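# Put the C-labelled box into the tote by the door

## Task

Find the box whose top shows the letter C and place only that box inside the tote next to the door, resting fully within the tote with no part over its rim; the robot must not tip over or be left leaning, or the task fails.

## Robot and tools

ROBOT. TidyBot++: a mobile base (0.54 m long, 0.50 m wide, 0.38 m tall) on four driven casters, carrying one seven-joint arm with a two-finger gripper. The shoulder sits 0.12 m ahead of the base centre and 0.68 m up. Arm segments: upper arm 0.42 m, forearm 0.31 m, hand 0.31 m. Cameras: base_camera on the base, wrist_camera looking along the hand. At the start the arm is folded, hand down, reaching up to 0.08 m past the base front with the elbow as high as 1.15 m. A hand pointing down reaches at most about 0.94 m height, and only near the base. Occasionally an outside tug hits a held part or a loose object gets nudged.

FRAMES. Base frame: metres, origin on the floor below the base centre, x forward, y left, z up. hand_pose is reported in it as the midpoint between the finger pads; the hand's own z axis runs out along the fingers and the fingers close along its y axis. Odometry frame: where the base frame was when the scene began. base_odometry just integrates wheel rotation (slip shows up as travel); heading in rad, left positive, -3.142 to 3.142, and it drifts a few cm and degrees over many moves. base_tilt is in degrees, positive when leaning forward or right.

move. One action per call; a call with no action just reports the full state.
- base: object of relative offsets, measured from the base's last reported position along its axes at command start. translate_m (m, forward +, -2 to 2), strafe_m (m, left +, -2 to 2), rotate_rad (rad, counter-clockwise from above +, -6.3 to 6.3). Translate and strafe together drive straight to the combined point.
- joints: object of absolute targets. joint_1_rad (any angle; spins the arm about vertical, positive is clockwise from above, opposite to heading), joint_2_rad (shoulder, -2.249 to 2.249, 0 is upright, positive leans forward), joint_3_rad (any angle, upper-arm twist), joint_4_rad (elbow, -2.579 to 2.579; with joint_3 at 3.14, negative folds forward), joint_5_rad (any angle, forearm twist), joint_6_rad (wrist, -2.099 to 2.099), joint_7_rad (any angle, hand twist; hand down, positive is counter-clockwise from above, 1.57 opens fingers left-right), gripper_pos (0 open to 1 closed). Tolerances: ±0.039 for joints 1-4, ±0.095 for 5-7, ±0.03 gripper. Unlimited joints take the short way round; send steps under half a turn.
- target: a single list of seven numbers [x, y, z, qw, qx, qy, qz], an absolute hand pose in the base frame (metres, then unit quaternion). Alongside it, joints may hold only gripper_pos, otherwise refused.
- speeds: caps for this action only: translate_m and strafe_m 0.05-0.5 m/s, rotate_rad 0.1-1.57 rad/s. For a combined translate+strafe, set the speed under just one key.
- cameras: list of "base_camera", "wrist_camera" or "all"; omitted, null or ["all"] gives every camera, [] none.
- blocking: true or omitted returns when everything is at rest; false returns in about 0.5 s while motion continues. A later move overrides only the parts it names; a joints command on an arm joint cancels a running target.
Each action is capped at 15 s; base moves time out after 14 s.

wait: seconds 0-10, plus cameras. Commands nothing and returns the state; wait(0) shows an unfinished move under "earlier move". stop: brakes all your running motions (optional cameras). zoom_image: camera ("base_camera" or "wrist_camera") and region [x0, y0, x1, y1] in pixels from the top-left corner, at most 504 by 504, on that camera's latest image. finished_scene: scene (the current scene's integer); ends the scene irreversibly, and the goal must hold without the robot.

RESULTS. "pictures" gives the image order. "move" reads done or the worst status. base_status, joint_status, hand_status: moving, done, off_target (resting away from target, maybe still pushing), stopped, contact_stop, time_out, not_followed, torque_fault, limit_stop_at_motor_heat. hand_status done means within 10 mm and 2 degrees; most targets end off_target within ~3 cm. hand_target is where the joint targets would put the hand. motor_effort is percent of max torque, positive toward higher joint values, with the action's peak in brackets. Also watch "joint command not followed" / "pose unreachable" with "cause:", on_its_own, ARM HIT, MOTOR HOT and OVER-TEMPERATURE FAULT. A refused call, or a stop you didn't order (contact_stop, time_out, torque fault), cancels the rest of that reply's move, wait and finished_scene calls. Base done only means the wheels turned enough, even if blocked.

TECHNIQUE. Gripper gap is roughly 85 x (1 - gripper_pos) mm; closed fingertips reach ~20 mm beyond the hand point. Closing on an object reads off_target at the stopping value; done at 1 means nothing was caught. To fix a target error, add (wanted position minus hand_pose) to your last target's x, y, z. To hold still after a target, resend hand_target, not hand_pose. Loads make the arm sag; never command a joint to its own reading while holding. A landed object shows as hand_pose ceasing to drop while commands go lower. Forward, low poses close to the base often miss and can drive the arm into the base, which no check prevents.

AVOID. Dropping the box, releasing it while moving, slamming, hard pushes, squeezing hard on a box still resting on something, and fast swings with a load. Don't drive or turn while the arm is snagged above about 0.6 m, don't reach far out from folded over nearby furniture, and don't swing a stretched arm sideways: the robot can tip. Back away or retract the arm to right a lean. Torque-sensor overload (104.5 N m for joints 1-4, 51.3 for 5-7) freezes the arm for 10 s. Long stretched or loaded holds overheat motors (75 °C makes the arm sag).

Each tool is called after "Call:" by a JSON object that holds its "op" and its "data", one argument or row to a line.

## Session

Call:
{"op": "move", "data": {
  "joints": {"joint_2_rad": 0.0, "joint_4_rad": -1.0, "joint_6_rad": -0.95}
}}

Scene clock: 2.77 s.
move: done
base_odometry: x=+0.000 y=+0.000 heading=+0.000
base_tilt: forward=+0.1 right=-0.5
joint_positions: joint_1_rad=+0.007 joint_2_rad=-0.031 joint_3_rad=+3.148 joint_4_rad=-1.015 joint_5_rad=-0.016 joint_6_rad=-0.877 joint_7_rad=+1.537 gripper_pos=+0.000
joint_status: all done
motor_effort: joint_1_rad=+0(1) joint_2_rad=-20(20) joint_3_rad=-1(1) joint_4_rad=+19(21) joint_5_rad=+0(1) joint_6_rad=+8(9) joint_7_rad=+0(1)
hand_pose: x=+0.6658 y=-0.0024 z=+1.1873 quat_wxyz=(-0.014, +0.802, -0.020, +0.597) (m; base frame)
pictures: base_camera, wrist_camera
Images, in order (width x height): base_camera 644x364, wrist_camera 644x476.

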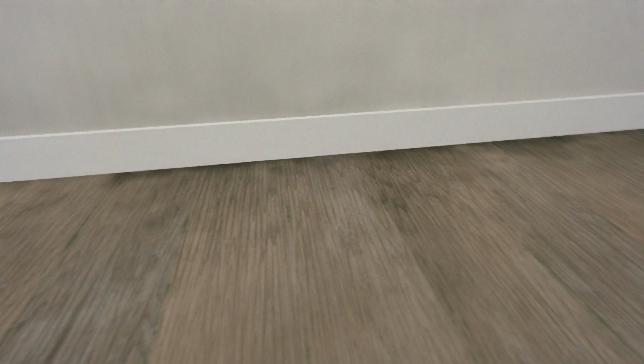

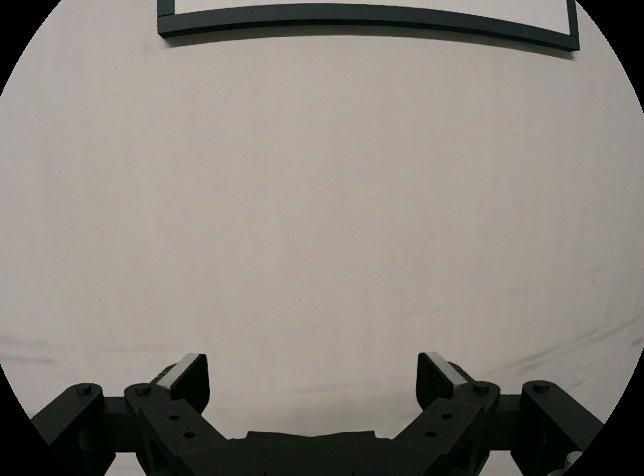

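Call:
{"op": "move", "data": {
  "base": {"rotate_rad": 0.95},
  "cameras": ["base_camera", "wrist_camera"]
}}

Call:
{"op": "move", "data": {
  "base": {"rotate_rad": 0.95},
  "cameras": ["base_camera", "wrist_camera"]
}}

Call:
{"op": "move", "data": {
  "base": {"rotate_rad": 0.95},
  "cameras": ["base_camera", "wrist_camera"]
}}

Call:
{"op": "move", "data": {
  "base": {"rotate_rad": 0.95},
  "cameras": ["base_camera", "wrist_camera"]
}}

Call:
{"op": "move", "data": {
  "base": {"rotate_rad": 0.95},
  "cameras": ["base_camera", "wrist_camera"]
}}

Scene clock: 8.77 s.
move: done
base_status: done
motor_effort: joint_1_rad=+0(4) joint_2_rad=-20(23) joint_3_rad=+0(3) joint_4_rad=+19(20) joint_5_rad=-1(1) joint_6_rad=+8(8) joint_7_rad=+0(1)
pictures: base_camera, wrist_camera

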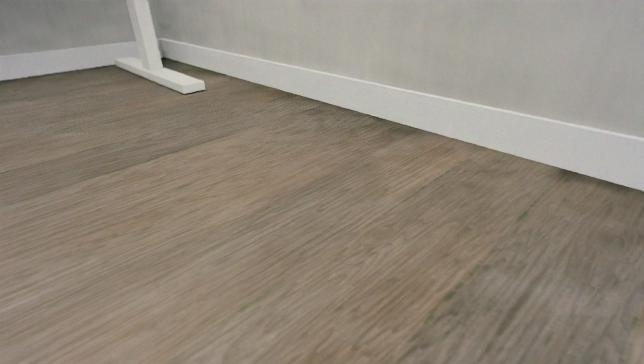

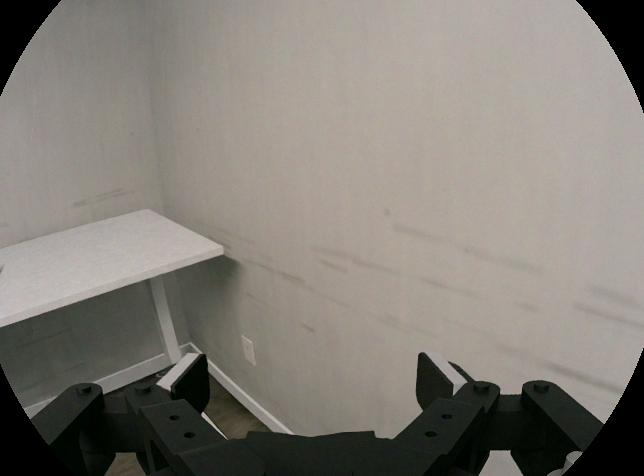

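Scene clock: 10.63 s.
move: done
base_status: done
motor_effort: joint_1_rad=+0(3) joint_2_rad=-20(23) joint_3_rad=-1(4) joint_4_rad=+19(19) joint_5_rad=-1(2) joint_6_rad=+8(8) joint_7_rad=+0(1)
pictures: base_camera, wrist_camera

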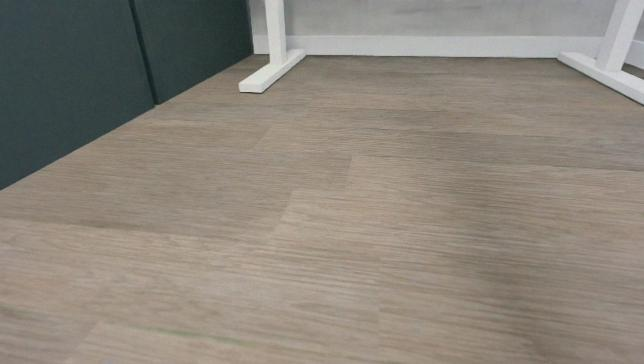

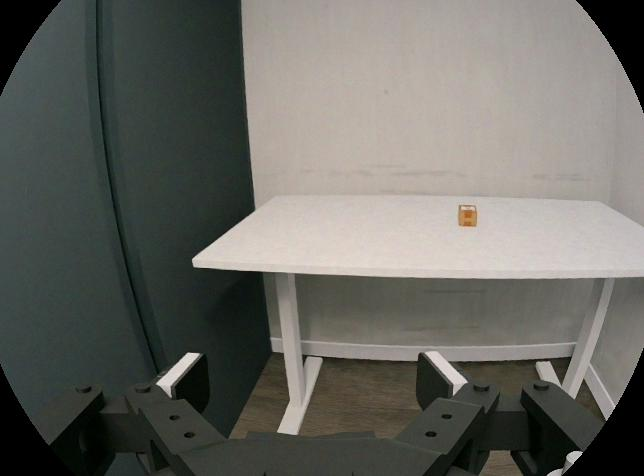

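Scene clock: 12.50 s.
move: done
base_status: done
motor_effort: joint_1_rad=+0(3) joint_2_rad=-20(23) joint_3_rad=-1(4) joint_4_rad=+19(19) joint_5_rad=-1(2) joint_6_rad=+8(8) joint_7_rad=+0(1)
pictures: base_camera, wrist_camera

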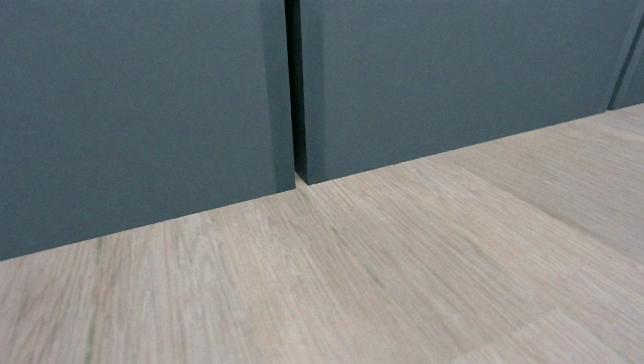

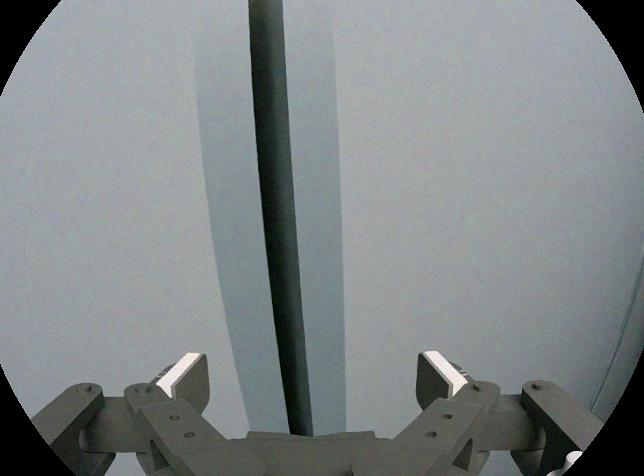

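Scene clock: 14.37 s.
move: done
base_status: done
motor_effort: joint_1_rad=+0(3) joint_2_rad=-20(23) joint_3_rad=-1(3) joint_4_rad=+19(19) joint_5_rad=-1(2) joint_6_rad=+8(8) joint_7_rad=+0(1)
pictures: base_camera, wrist_camera

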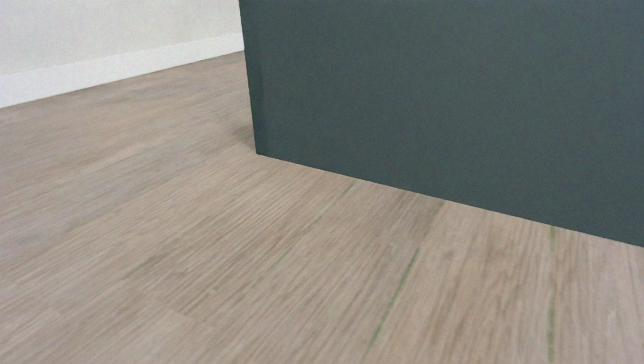

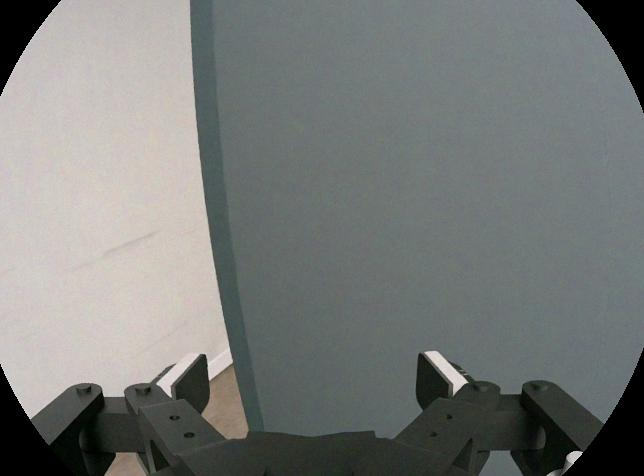

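Scene clock: 16.23 s.
move: done
base_odometry: x=+0.000 y=+0.000 heading=-1.538
base_tilt: forward=+0.1 right=-0.4
base_status: done
joint_positions: joint_1_rad=+0.004 joint_2_rad=-0.015 joint_3_rad=+3.144 joint_4_rad=-1.015 joint_5_rad=-0.016 joint_6_rad=-0.877 joint_7_rad=+1.537 gripper_pos=+0.000
motor_effort: joint_1_rad=+0(3) joint_2_rad=-20(23) joint_3_rad=-1(4) joint_4_rad=+19(20) joint_5_rad=-1(2) joint_6_rad=+8(8) joint_7_rad=+0(0)
hand_pose: x=+0.6739 y=+0.0012 z=+1.1786 quat_wxyz=(-0.016, +0.807, -0.017, +0.591) (m; base frame)
pictures: base_camera, wrist_camera

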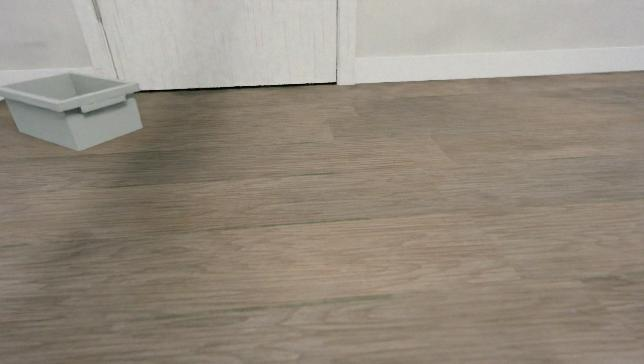

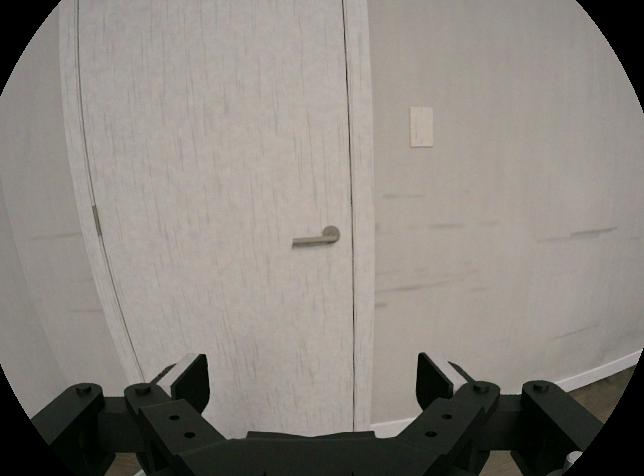

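Call:
{"op": "move", "data": {
  "base": {"rotate_rad": -2.95, "translate_m": -0.46, "strafe_m": -0.2}
}}

Call:
{"op": "zoom_image", "data": {
  "camera": "wrist_camera",
  "region": [240, 170, 560, 320]
}}

Scene clock: 29.00 s.
move: time_out
base_odometry: x=-0.188 y=+0.466 heading=+2.701
base_tilt: forward=+0.0 right=-0.5
base_status: translate_m time_out (by the wheels' count: -0.472 of -0.460); strafe_m time_out (by the wheels' count: -0.172 of -0.200); rotate_rad time_out (by the wheels' count: -2.044 of -2.950)
joint_positions: joint_1_rad=-0.265 joint_2_rad=-0.133 joint_3_rad=+2.831 joint_4_rad=-0.983 joint_5_rad=-0.262 joint_6_rad=-0.995 joint_7_rad=+1.537 gripper_pos=+0.001
motor_effort: joint_1_rad=+52(60) joint_2_rad=+16(25) joint_3_rad=+57(68) joint_4_rad=+14(22) joint_5_rad=+41(48) joint_6_rad=+18(25) joint_7_rad=+1(2)
hand_pose: x=+0.4678 y=+0.3337 z=+1.2219 quat_wxyz=(-0.287, +0.760, +0.232, +0.535) (m; base frame)
pictures: base_camera, wrist_camera

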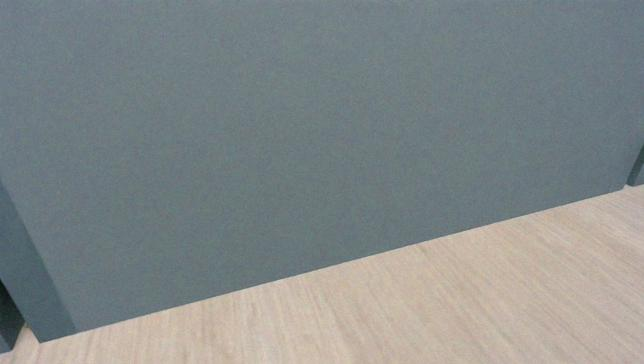

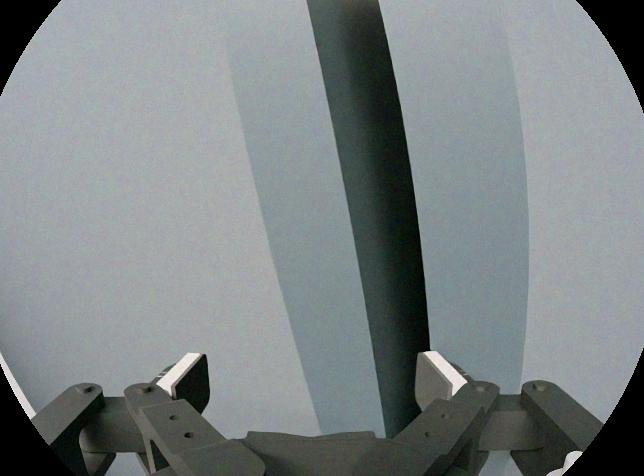

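Scaled by 1.575.

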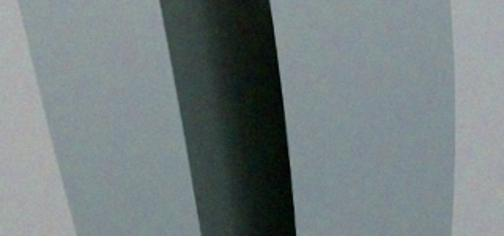

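Call:
{"op": "move", "data": {
  "base": {"translate_m": -0.3},
  "speeds": {"translate_m": 0.2}
}}

Scene clock: 34.00 s.
move: done
base_odometry: x=+0.084 y=+0.338 heading=+2.700
base_tilt: forward=+0.1 right=-0.5
base_status: done
joint_positions: joint_1_rad=+0.019 joint_2_rad=+0.001 joint_3_rad=+3.160 joint_4_rad=-1.004 joint_5_rad=+0.012 joint_6_rad=-0.967 joint_7_rad=+1.537 gripper_pos=+0.000
motor_effort: joint_1_rad=+0(51) joint_2_rad=-21(34) joint_3_rad=+0(57) joint_4_rad=+19(22) joint_5_rad=+0(41) joint_6_rad=+8(25) joint_7_rad=+0(2)
hand_pose: x=+0.6711 y=-0.0224 z=+1.1498 quat_wxyz=(+0.007, +0.833, -0.030, +0.552) (m; base frame)
pictures: base_camera, wrist_camera

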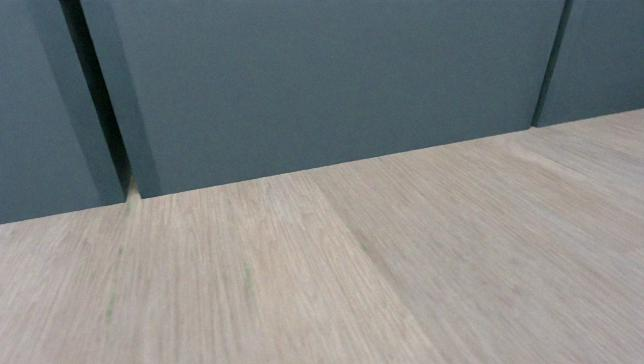

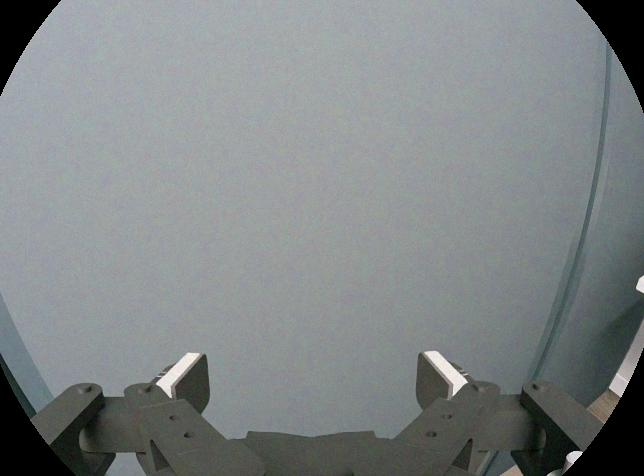

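Call:
{"op": "move", "data": {
  "base": {"rotate_rad": -0.9},
  "speeds": {"rotate_rad": 0.8}
}}

Call:
{"op": "zoom_image", "data": {
  "camera": "wrist_camera",
  "region": [240, 150, 560, 300]
}}

Scene clock: 38.70 s.
move: done
base_odometry: x=+0.084 y=+0.338 heading=+1.801
base_tilt: forward=+0.1 right=-0.4
base_status: done
joint_positions: joint_1_rad=+0.018 joint_2_rad=+0.001 joint_3_rad=+3.158 joint_4_rad=-1.004 joint_5_rad=+0.011 joint_6_rad=-0.967 joint_7_rad=+1.537 gripper_pos=+0.000
motor_effort: joint_1_rad=+0(3) joint_2_rad=-21(22) joint_3_rad=-1(3) joint_4_rad=+19(19) joint_5_rad=+0(1) joint_6_rad=+8(8) joint_7_rad=+0(0)
hand_pose: x=+0.6712 y=-0.0201 z=+1.1498 quat_wxyz=(+0.006, +0.833, -0.028, +0.552) (m; base frame)
pictures: base_camera, wrist_camera

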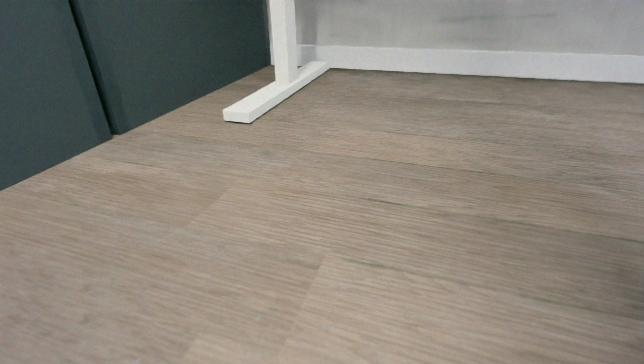

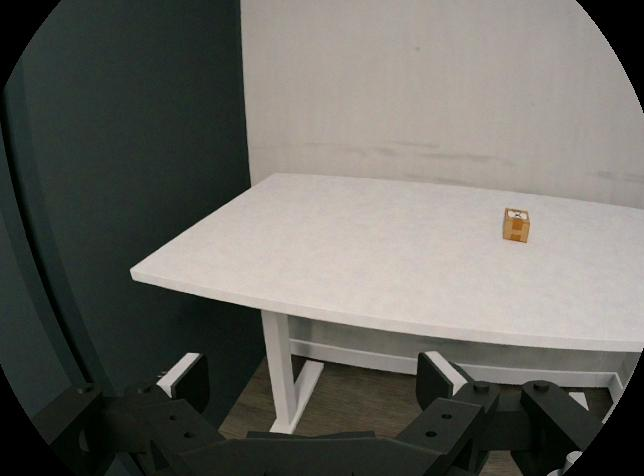

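Scaled by 1.575.

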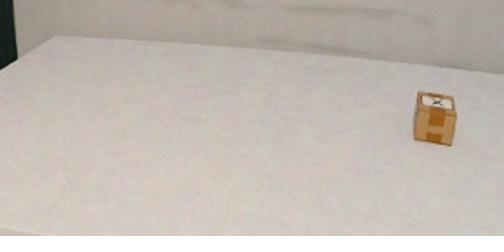

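Call:
{"op": "zoom_image", "data": {
  "camera": "wrist_camera",
  "region": [495, 200, 539, 244]
}}

Scaled by 11.455.

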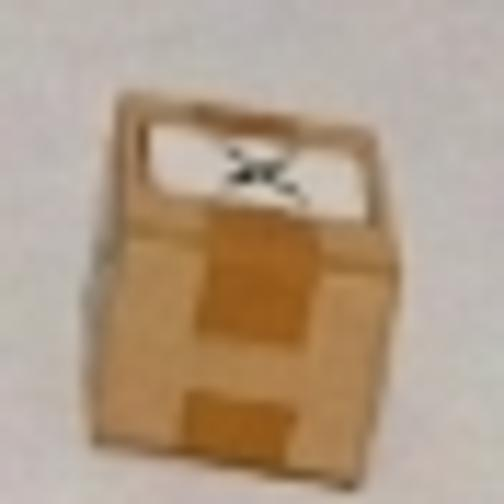

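Call:
{"op": "move", "data": {
  "joints": {"joint_2_rad": -0.6, "joint_4_rad": -1.6, "joint_6_rad": -0.9},
  "base": {"rotate_rad": 1.2},
  "cameras": []
}}

Call:
{"op": "move", "data": {
  "base": {"strafe_m": 1.33}
}}

Scene clock: 63.33 s.
move: done
base_status: done
joint_status: all done
motor_effort: joint_1_rad=+1(3) joint_2_rad=+1(23) joint_3_rad=+0(3) joint_4_rad=+19(20) joint_5_rad=+0(1) joint_6_rad=+8(9) joint_7_rad=+0(1)
pictures: none

Scene clock: 67.33 s.
move: done
base_odometry: x=-0.104 y=-0.979 heading=+3.001
base_tilt: forward=+0.0 right=-0.5
base_status: done
joint_positions: joint_1_rad=+0.017 joint_2_rad=-0.580 joint_3_rad=+3.153 joint_4_rad=-1.586 joint_5_rad=+0.009 joint_6_rad=-0.967 joint_7_rad=+1.537 gripper_pos=+0.000
motor_effort: joint_1_rad=+0(1) joint_2_rad=+1(2) joint_3_rad=+0(3) joint_4_rad=+19(19) joint_5_rad=-1(1) joint_6_rad=+8(8) joint_7_rad=+0(1)
hand_pose: x=+0.4404 y=-0.0121 z=+1.0803 quat_wxyz=(+0.000, +0.834, -0.027, +0.552) (m; base frame)
pictures: base_camera, wrist_camera

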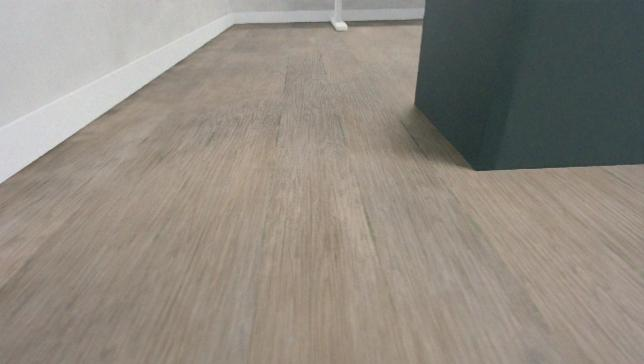

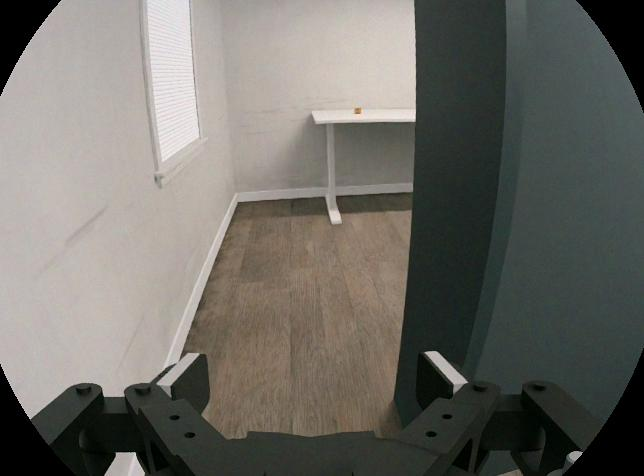

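Call:
{"op": "move", "data": {
  "base": {"translate_m": 0.6, "strafe_m": 0.17},
  "cameras": []
}}

Call:
{"op": "move", "data": {
  "base": {"translate_m": 0.85},
  "joints": {"joint_2_rad": -0.2, "joint_4_rad": -1.2, "joint_6_rad": -0.9}
}}

Scene clock: 78.83 s.
move: done
base_status: done
motor_effort: joint_1_rad=+1(1) joint_2_rad=+1(4) joint_3_rad=-1(1) joint_4_rad=+19(19) joint_5_rad=+0(1) joint_6_rad=+8(8) joint_7_rad=+0(1)
pictures: none

Scene clock: 81.87 s.
move: done
base_odometry: x=-1.564 y=-0.945 heading=+3.002
base_tilt: forward=+0.1 right=-0.4
base_status: done
joint_positions: joint_1_rad=+0.017 joint_2_rad=-0.208 joint_3_rad=+3.153 joint_4_rad=-1.215 joint_5_rad=+0.009 joint_6_rad=-0.967 joint_7_rad=+1.537 gripper_pos=+0.000
joint_status: all done
motor_effort: joint_1_rad=+0(1) joint_2_rad=-13(16) joint_3_rad=-1(2) joint_4_rad=+19(20) joint_5_rad=+0(1) joint_6_rad=+8(9) joint_7_rad=+0(1)
hand_pose: x=+0.5838 y=-0.0153 z=+1.1395 quat_wxyz=(+0.002, +0.834, -0.027, +0.551) (m; base frame)
pictures: base_camera, wrist_camera

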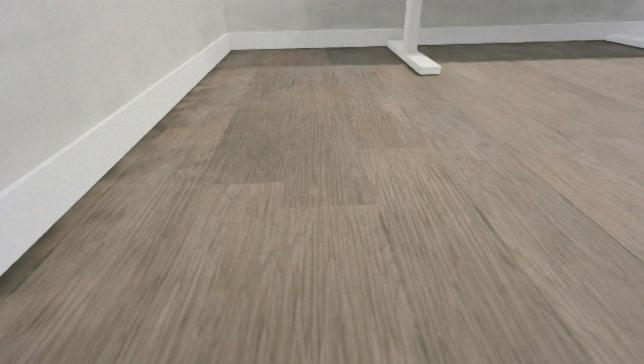

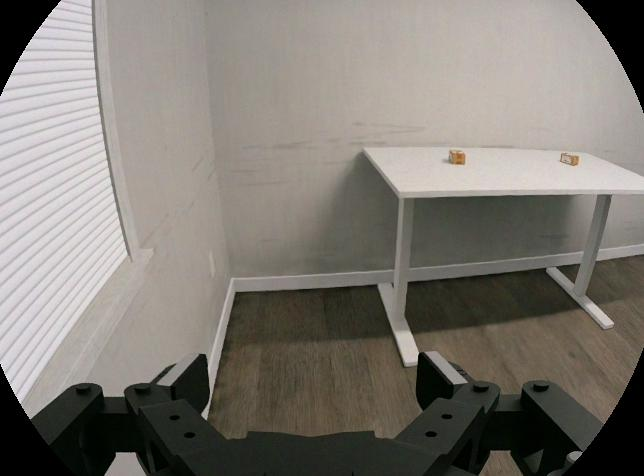

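Call:
{"op": "zoom_image", "data": {
  "camera": "wrist_camera",
  "region": [435, 137, 480, 177]
}}

Call:
{"op": "zoom_image", "data": {
  "camera": "wrist_camera",
  "region": [547, 138, 592, 178]
}}

Scaled by 11.200.

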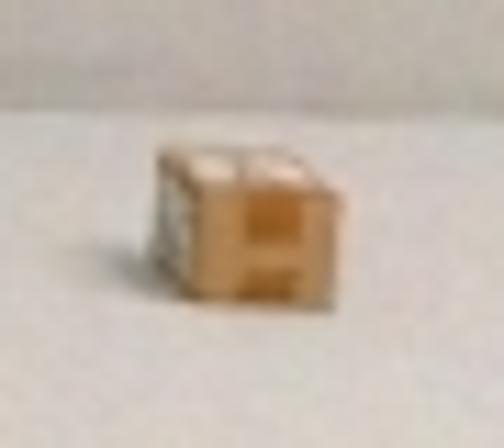

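Scaled by 11.200.

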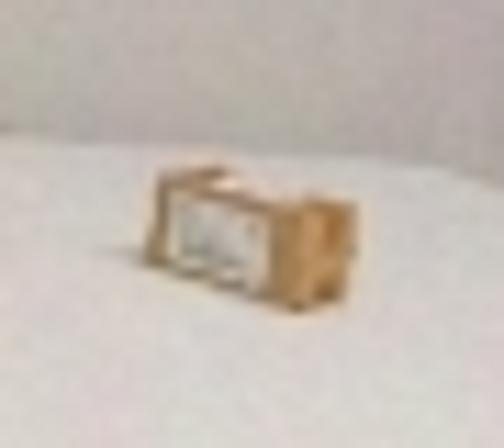

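Call:
{"op": "move", "data": {
  "base": {"translate_m": 0.7, "strafe_m": -0.5},
  "joints": {"joint_2_rad": 0.0, "joint_4_rad": -1.0, "joint_6_rad": -1.05}
}}

Scene clock: 88.80 s.
move: done
base_odometry: x=-2.188 y=-0.352 heading=+3.002
base_tilt: forward=+0.1 right=-0.4
base_status: done
joint_positions: joint_1_rad=+0.017 joint_2_rad=-0.011 joint_3_rad=+3.153 joint_4_rad=-1.015 joint_5_rad=+0.008 joint_6_rad=-0.981 joint_7_rad=+1.537 gripper_pos=+0.000
joint_status: all done
motor_effort: joint_1_rad=+1(2) joint_2_rad=-20(24) joint_3_rad=-1(3) joint_4_rad=+19(20) joint_5_rad=+0(1) joint_6_rad=+8(9) joint_7_rad=+0(1)
hand_pose: x=+0.6646 y=-0.0165 z=+1.1460 quat_wxyz=(+0.003, +0.837, -0.026, +0.547) (m; base frame)
pictures: base_camera, wrist_camera

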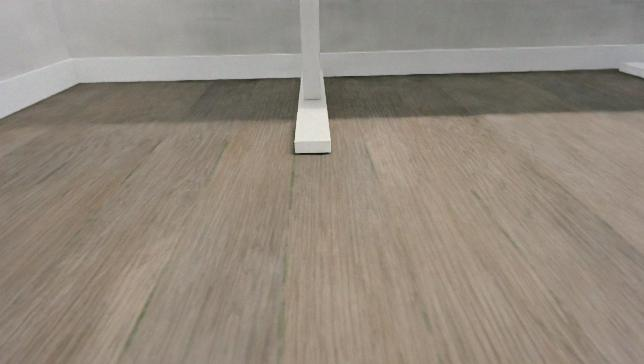

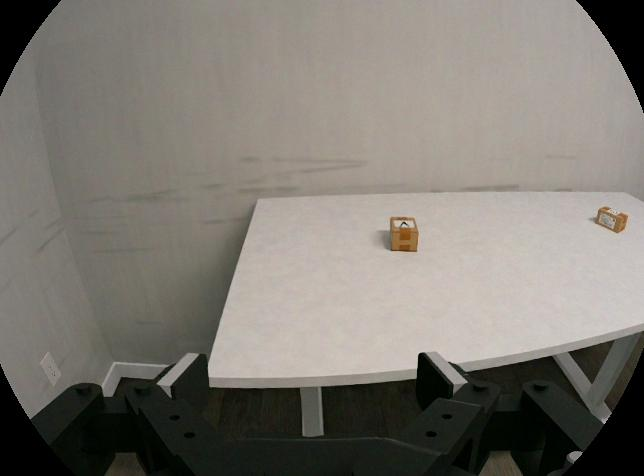

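Call:
{"op": "zoom_image", "data": {
  "camera": "wrist_camera",
  "region": [382, 210, 427, 255]
}}

Call:
{"op": "zoom_image", "data": {
  "camera": "wrist_camera",
  "region": [588, 197, 633, 242]
}}

Scaled by 11.200.

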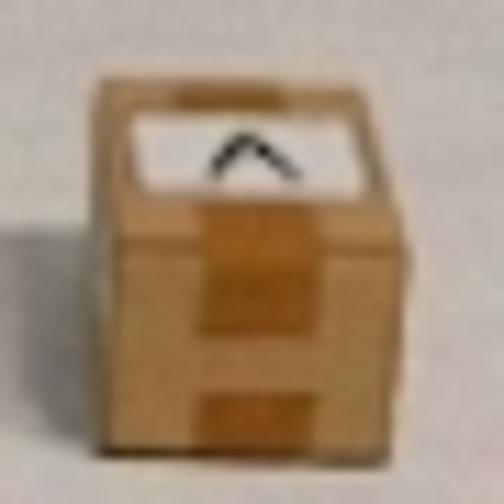

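Scaled by 11.200.

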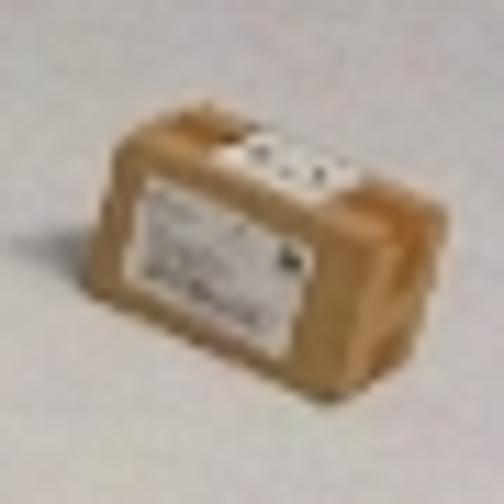

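Call:
{"op": "move", "data": {
  "base": {"strafe_m": -0.75, "rotate_rad": -0.25}
}}

Scene clock: 96.10 s.
move: done
base_odometry: x=-2.083 y=+0.391 heading=+2.751
base_tilt: forward=+0.1 right=-0.4
base_status: done
joint_positions: joint_1_rad=+0.011 joint_2_rad=-0.011 joint_3_rad=+3.149 joint_4_rad=-1.014 joint_5_rad=+0.006 joint_6_rad=-0.981 joint_7_rad=+1.537 gripper_pos=+0.000
motor_effort: joint_1_rad=+1(4) joint_2_rad=-20(22) joint_3_rad=-1(3) joint_4_rad=+19(19) joint_5_rad=-1(1) joint_6_rad=+8(8) joint_7_rad=+0(1)
hand_pose: x=+0.6647 y=-0.0104 z=+1.1463 quat_wxyz=(-0.001, +0.837, -0.022, +0.547) (m; base frame)
pictures: base_camera, wrist_camera

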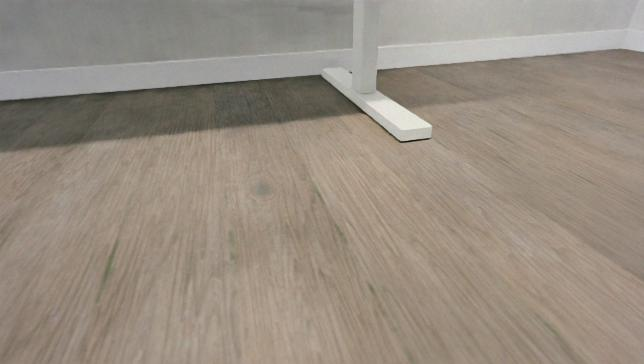

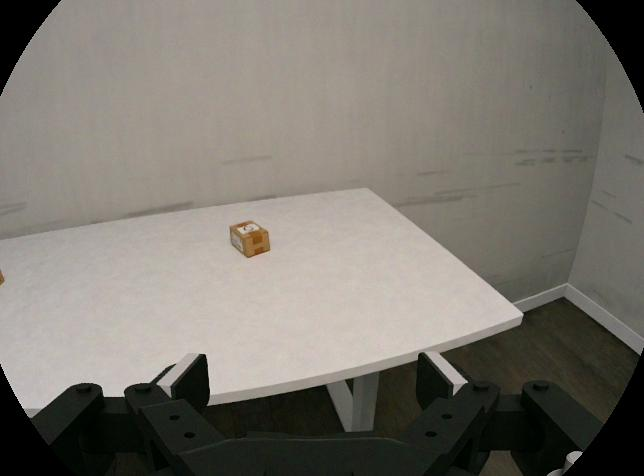

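Call:
{"op": "zoom_image", "data": {
  "camera": "wrist_camera",
  "region": [227, 216, 273, 262]
}}

Scaled by 10.957.

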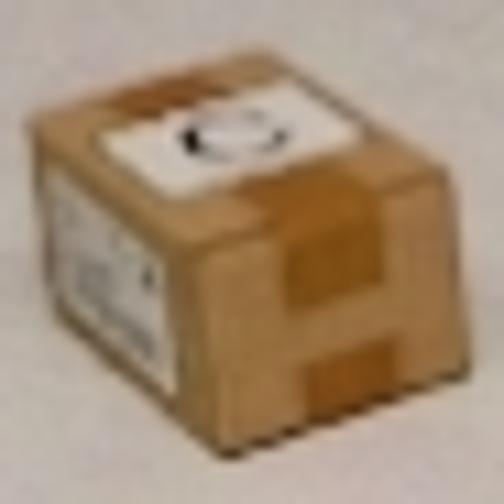

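Call:
{"op": "move", "data": {
  "base": {"translate_m": 0.545, "strafe_m": -0.086, "rotate_rad": 0.27},
  "joints": {"joint_6_rad": -1.45}
}}

Scene clock: 121.27 s.
move: done
base_odometry: x=-2.555 y=+0.678 heading=+3.022
base_tilt: forward=+0.1 right=-0.4
base_status: done
joint_positions: joint_1_rad=+0.010 joint_2_rad=+0.000 joint_3_rad=+3.148 joint_4_rad=-1.006 joint_5_rad=+0.004 joint_6_rad=-1.372 joint_7_rad=+1.537 gripper_pos=+0.000
joint_status: all done
motor_effort: joint_1_rad=+0(4) joint_2_rad=-19(24) joint_3_rad=+0(3) joint_4_rad=+17(19) joint_5_rad=+0(1) joint_6_rad=+6(9) joint_7_rad=+0(1)
hand_pose: x=+0.5995 y=-0.0079 z=+1.0458 quat_wxyz=(-0.001, +0.928, -0.024, +0.372) (m; base frame)
pictures: base_camera, wrist_camera

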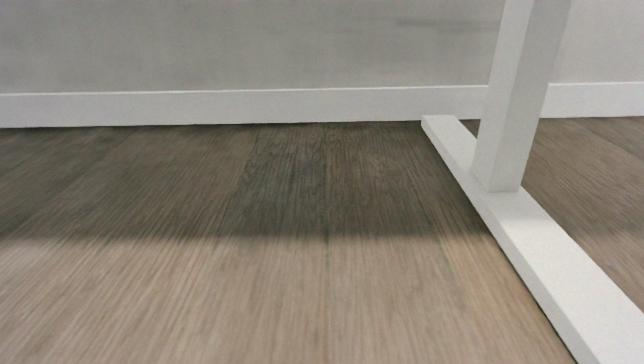

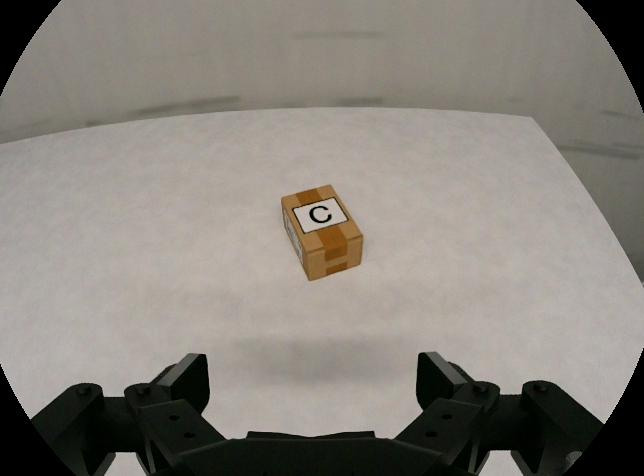

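Call:
{"op": "move", "data": {
  "base": {"translate_m": 0.1},
  "target": [0.68, -0.031, 0.985, -0.0553, 0.9374, 0.1754, 0.2956]
}}

Scene clock: 134.37 s.
move: off_target
base_odometry: x=-2.654 y=+0.690 heading=+3.022
base_tilt: forward=+0.1 right=-0.4
base_status: done
joint_positions: joint_1_rad=+0.259 joint_2_rad=+0.325 joint_3_rad=+3.086 joint_4_rad=-0.725 joint_5_rad=-0.260 joint_6_rad=-1.493 joint_7_rad=+2.008 gripper_pos=+0.000
motor_effort: joint_1_rad=+1(2) joint_2_rad=-31(37) joint_3_rad=-2(3) joint_4_rad=+17(19) joint_5_rad=-2(3) joint_6_rad=+5(7) joint_7_rad=+0(0)
hand_pose: x=+0.6986 y=-0.0443 z=+0.9909 quat_wxyz=(-0.035, +0.937, +0.135, +0.320) (m; base frame)
hand_target: x=+0.6800 y=-0.0310 z=+0.9850 quat_wxyz=(-0.055, +0.937, +0.175, +0.296) (m; base frame)
hand_status: off_target (0.024 m and 5.9 deg from the pose sent, 0.103 m and 25.3 deg at the start)
pictures: base_camera, wrist_camera

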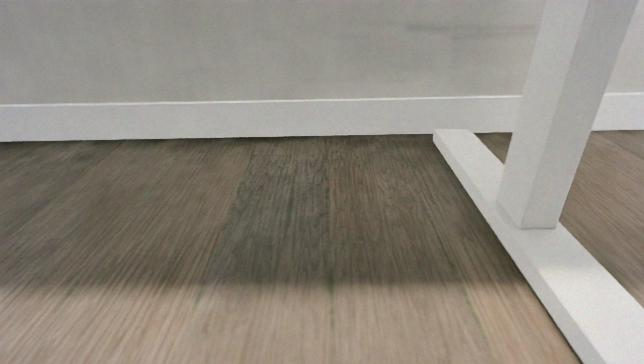

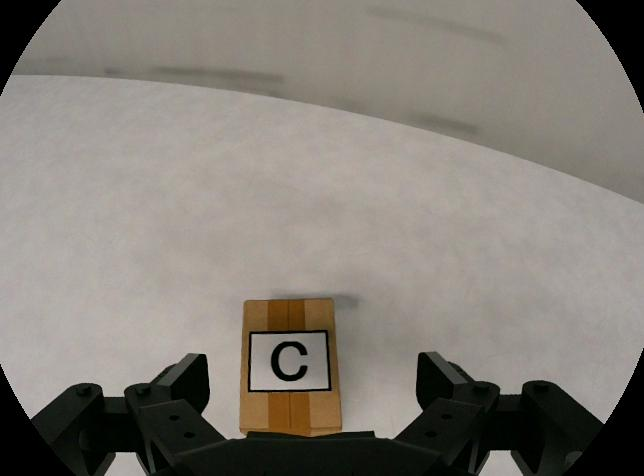

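Call:
{"op": "move", "data": {
  "target": [0.684, -0.016, 0.926, -0.0553, 0.9374, 0.1754, 0.2956]
}}

Scene clock: 144.73 s.
move: off_target
base_odometry: x=-2.654 y=+0.690 heading=+3.022
base_tilt: forward=+0.1 right=-0.5
joint_positions: joint_1_rad=+0.259 joint_2_rad=+0.275 joint_3_rad=+3.086 joint_4_rad=-1.005 joint_5_rad=-0.271 joint_6_rad=-1.428 joint_7_rad=+2.058 gripper_pos=+0.000
motor_effort: joint_1_rad=+1(1) joint_2_rad=-30(32) joint_3_rad=-2(2) joint_4_rad=+18(19) joint_5_rad=-3(3) joint_6_rad=+4(5) joint_7_rad=+0(0)
hand_pose: x=+0.6664 y=-0.0320 z=+0.9068 quat_wxyz=(-0.061, +0.956, +0.144, +0.249) (m; base frame)
hand_target: x=+0.6840 y=-0.0160 z=+0.9260 quat_wxyz=(-0.055, +0.937, +0.175, +0.296) (m; base frame)
hand_status: off_target (0.031 m and 6.8 deg from the pose sent, 0.072 m and 5.9 deg at the start)
pictures: base_camera, wrist_camera

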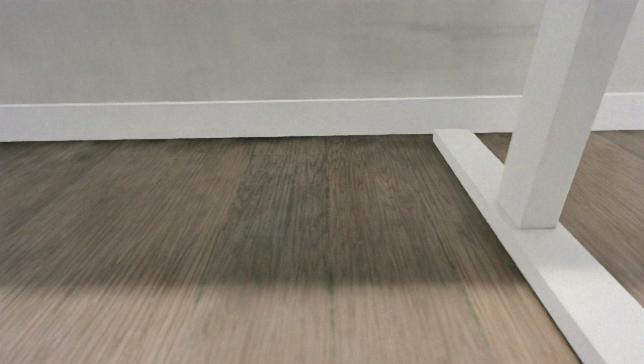

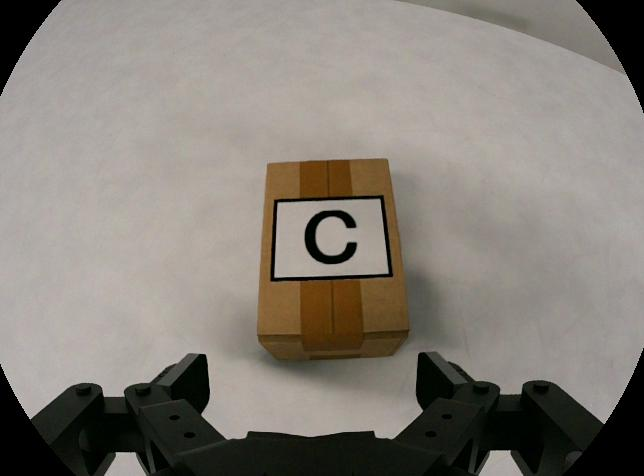

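Call:
{"op": "move", "data": {
  "target": [0.728, -0.006, 0.908, -0.0553, 0.9374, 0.1754, 0.2956]
}}

Scene clock: 153.60 s.
move: off_target
base_odometry: x=-2.654 y=+0.690 heading=+3.022
base_tilt: forward=+0.1 right=-0.4
joint_positions: joint_1_rad=+0.238 joint_2_rad=+0.335 joint_3_rad=+3.066 joint_4_rad=-0.948 joint_5_rad=-0.271 joint_6_rad=-1.396 joint_7_rad=+2.059 gripper_pos=+0.000
motor_effort: joint_1_rad=+0(1) joint_2_rad=-32(35) joint_3_rad=-2(2) joint_4_rad=+18(19) joint_5_rad=-3(3) joint_6_rad=+4(4) joint_7_rad=+0(1)
hand_pose: x=+0.6984 y=-0.0182 z=+0.9037 quat_wxyz=(-0.066, +0.949, +0.159, +0.263) (m; base frame)
hand_target: x=+0.7280 y=-0.0060 z=+0.9080 quat_wxyz=(-0.055, +0.937, +0.175, +0.296) (m; base frame)
hand_status: off_target (0.032 m and 4.6 deg from the pose sent, 0.067 m and 6.8 deg at the start)
pictures: base_camera, wrist_camera

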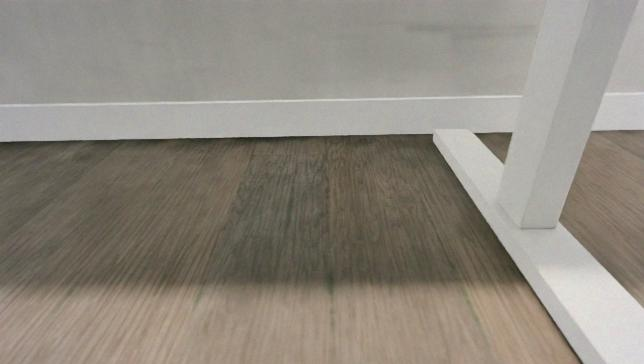

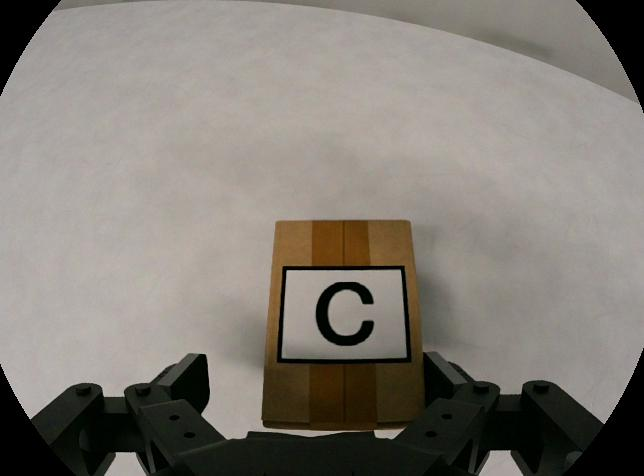

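Call:
{"op": "move", "data": {
  "target": [0.758, -0.008, 0.905, -0.0553, 0.9374, 0.1754, 0.2956]
}}

Scene clock: 162.77 s.
move: off_target
base_odometry: x=-2.654 y=+0.690 heading=+3.022
base_tilt: forward=+0.1 right=-0.4
joint_positions: joint_1_rad=+0.235 joint_2_rad=+0.418 joint_3_rad=+3.052 joint_4_rad=-0.828 joint_5_rad=-0.267 joint_6_rad=-1.396 joint_7_rad=+2.059 gripper_pos=+0.000
motor_effort: joint_1_rad=+0(1) joint_2_rad=-36(37) joint_3_rad=-2(3) joint_4_rad=+18(19) joint_5_rad=-3(3) joint_6_rad=+4(4) joint_7_rad=+0(0)
hand_pose: x=+0.7361 y=-0.0201 z=+0.9083 quat_wxyz=(-0.065, +0.943, +0.165, +0.281) (m; base frame)
hand_target: x=+0.7580 y=-0.0080 z=+0.9050 quat_wxyz=(-0.055, +0.937, +0.175, +0.296) (m; base frame)
hand_status: off_target (0.025 m and 2.4 deg from the pose sent, 0.060 m and 4.6 deg at the start)
pictures: base_camera, wrist_camera

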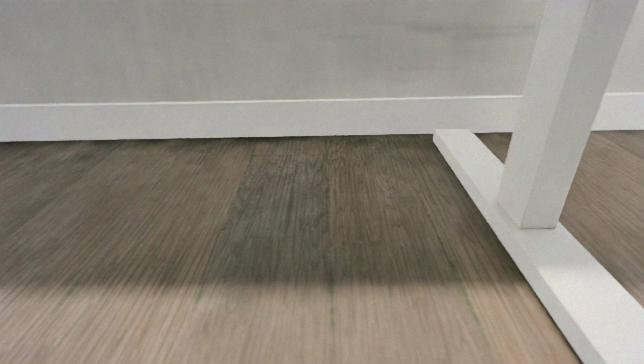

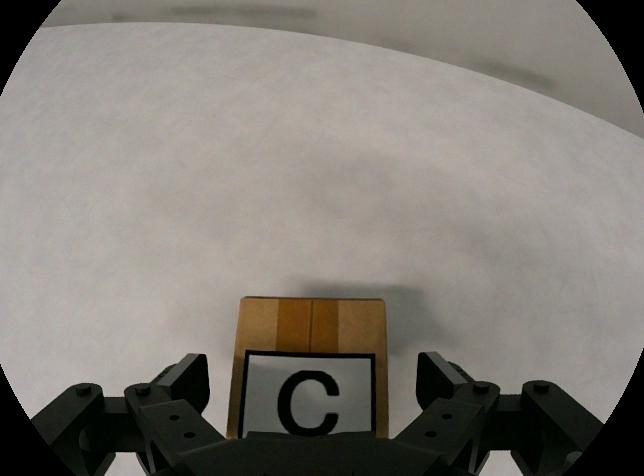

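Call:
{"op": "move", "data": {
  "target": [0.767, -0.0045, 0.891, -0.0553, 0.9374, 0.1754, 0.2956]
}}

Scene clock: 166.90 s.
move: off_target
base_odometry: x=-2.654 y=+0.690 heading=+3.022
base_tilt: forward=+0.1 right=-0.4
joint_positions: joint_1_rad=+0.226 joint_2_rad=+0.427 joint_3_rad=+3.047 joint_4_rad=-0.836 joint_5_rad=-0.262 joint_6_rad=-1.373 joint_7_rad=+2.059 gripper_pos=+0.000
motor_effort: joint_1_rad=+1(1) joint_2_rad=-36(37) joint_3_rad=-2(3) joint_4_rad=+18(18) joint_5_rad=-3(3) joint_6_rad=+4(4) joint_7_rad=+0(0)
hand_pose: x=+0.7431 y=-0.0157 z=+0.9022 quat_wxyz=(-0.065, +0.942, +0.168, +0.283) (m; base frame)
hand_target: x=+0.7670 y=-0.0045 z=+0.8910 quat_wxyz=(-0.055, +0.937, +0.175, +0.296) (m; base frame)
hand_status: off_target (0.029 m and 2.1 deg from the pose sent, 0.039 m and 2.4 deg at the start)
pictures: base_camera, wrist_camera

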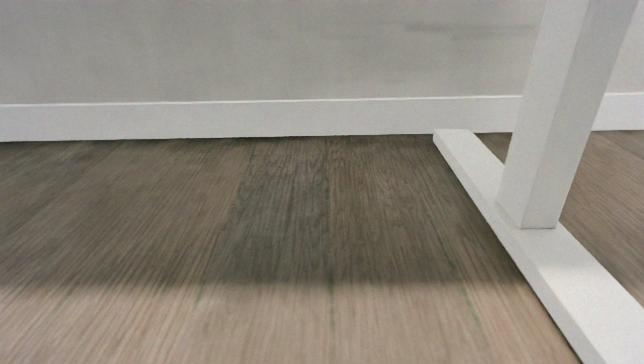

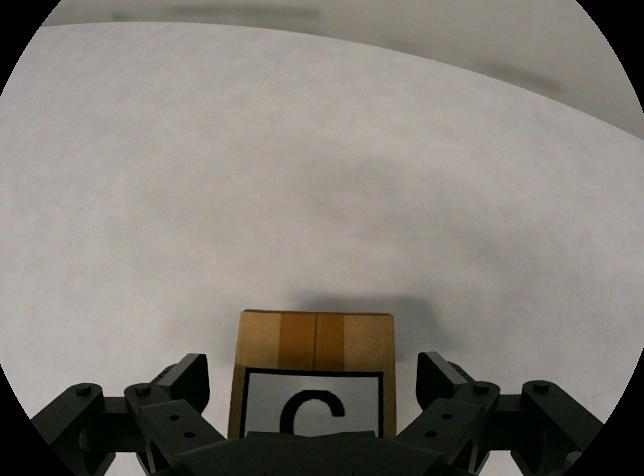

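Call:
{"op": "move", "data": {
  "target": [0.765, -0.0055, 0.876, -0.0553, 0.9374, 0.1754, 0.2956]
}}

Scene clock: 168.80 s.
move: off_target
base_odometry: x=-2.654 y=+0.690 heading=+3.022
base_tilt: forward=+0.1 right=-0.5
joint_positions: joint_1_rad=+0.226 joint_2_rad=+0.427 joint_3_rad=+3.047 joint_4_rad=-0.906 joint_5_rad=-0.262 joint_6_rad=-1.331 joint_7_rad=+2.059 gripper_pos=+0.000
motor_effort: joint_1_rad=+0(1) joint_2_rad=-36(38) joint_3_rad=-2(3) joint_4_rad=+18(19) joint_5_rad=-3(3) joint_6_rad=+4(4) joint_7_rad=+0(0)
hand_pose: x=+0.7420 y=-0.0149 z=+0.8768 quat_wxyz=(-0.070, +0.947, +0.162, +0.270) (m; base frame)
hand_target: x=+0.7650 y=-0.0055 z=+0.8760 quat_wxyz=(-0.055, +0.937, +0.175, +0.296) (m; base frame)
hand_status: off_target (0.025 m and 3.9 deg from the pose sent, 0.036 m and 2.1 deg at the start)
pictures: base_camera, wrist_camera

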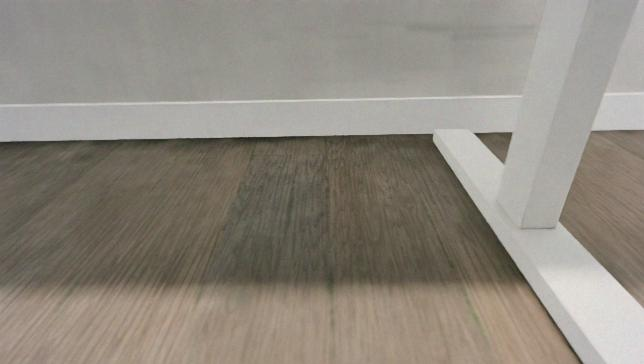

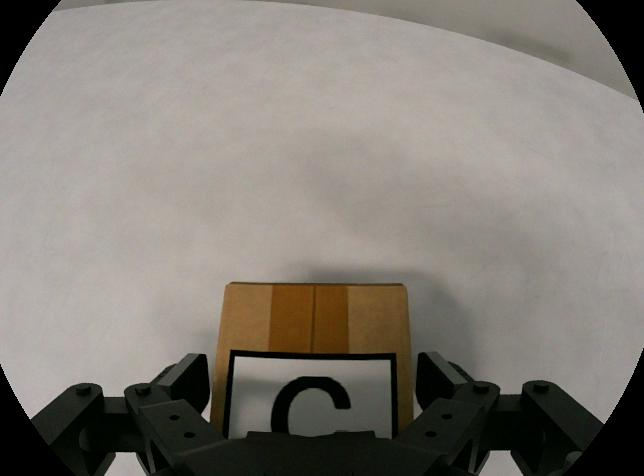

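Call:
{"op": "move", "data": {
  "target": [0.767, -0.005, 0.886, -0.0553, 0.9374, 0.1754, 0.2956],
  "cameras": ["wrist_camera"]
}}

Scene clock: 172.17 s.
move: off_target
base_odometry: x=-2.654 y=+0.690 heading=+3.022
base_tilt: forward=+0.1 right=-0.5
joint_positions: joint_1_rad=+0.226 joint_2_rad=+0.430 joint_3_rad=+3.047 joint_4_rad=-0.870 joint_5_rad=-0.262 joint_6_rad=-1.331 joint_7_rad=+2.059 gripper_pos=+0.000
motor_effort: joint_1_rad=+0(1) joint_2_rad=-37(38) joint_3_rad=-2(3) joint_4_rad=+18(19) joint_5_rad=-3(3) joint_6_rad=+4(4) joint_7_rad=+0(0)
hand_pose: x=+0.7490 y=-0.0167 z=+0.8915 quat_wxyz=(-0.064, +0.942, +0.163, +0.285) (m; base frame)
hand_target: x=+0.7670 y=-0.0050 z=+0.8860 quat_wxyz=(-0.055, +0.937, +0.175, +0.296) (m; base frame)
hand_status: off_target (0.022 m and 2.2 deg from the pose sent, 0.028 m and 3.9 deg at the start)
pictures: wrist_camera

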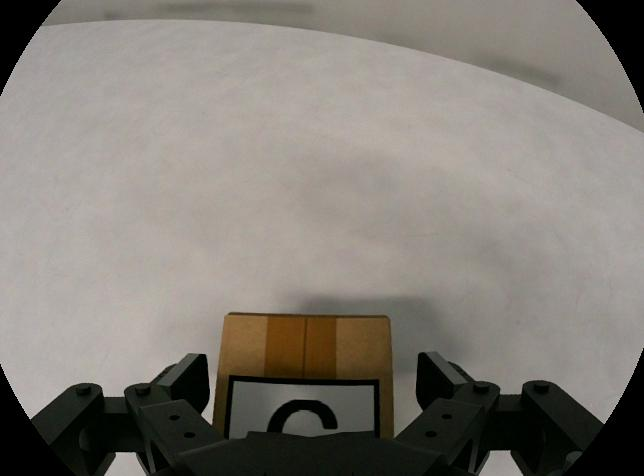

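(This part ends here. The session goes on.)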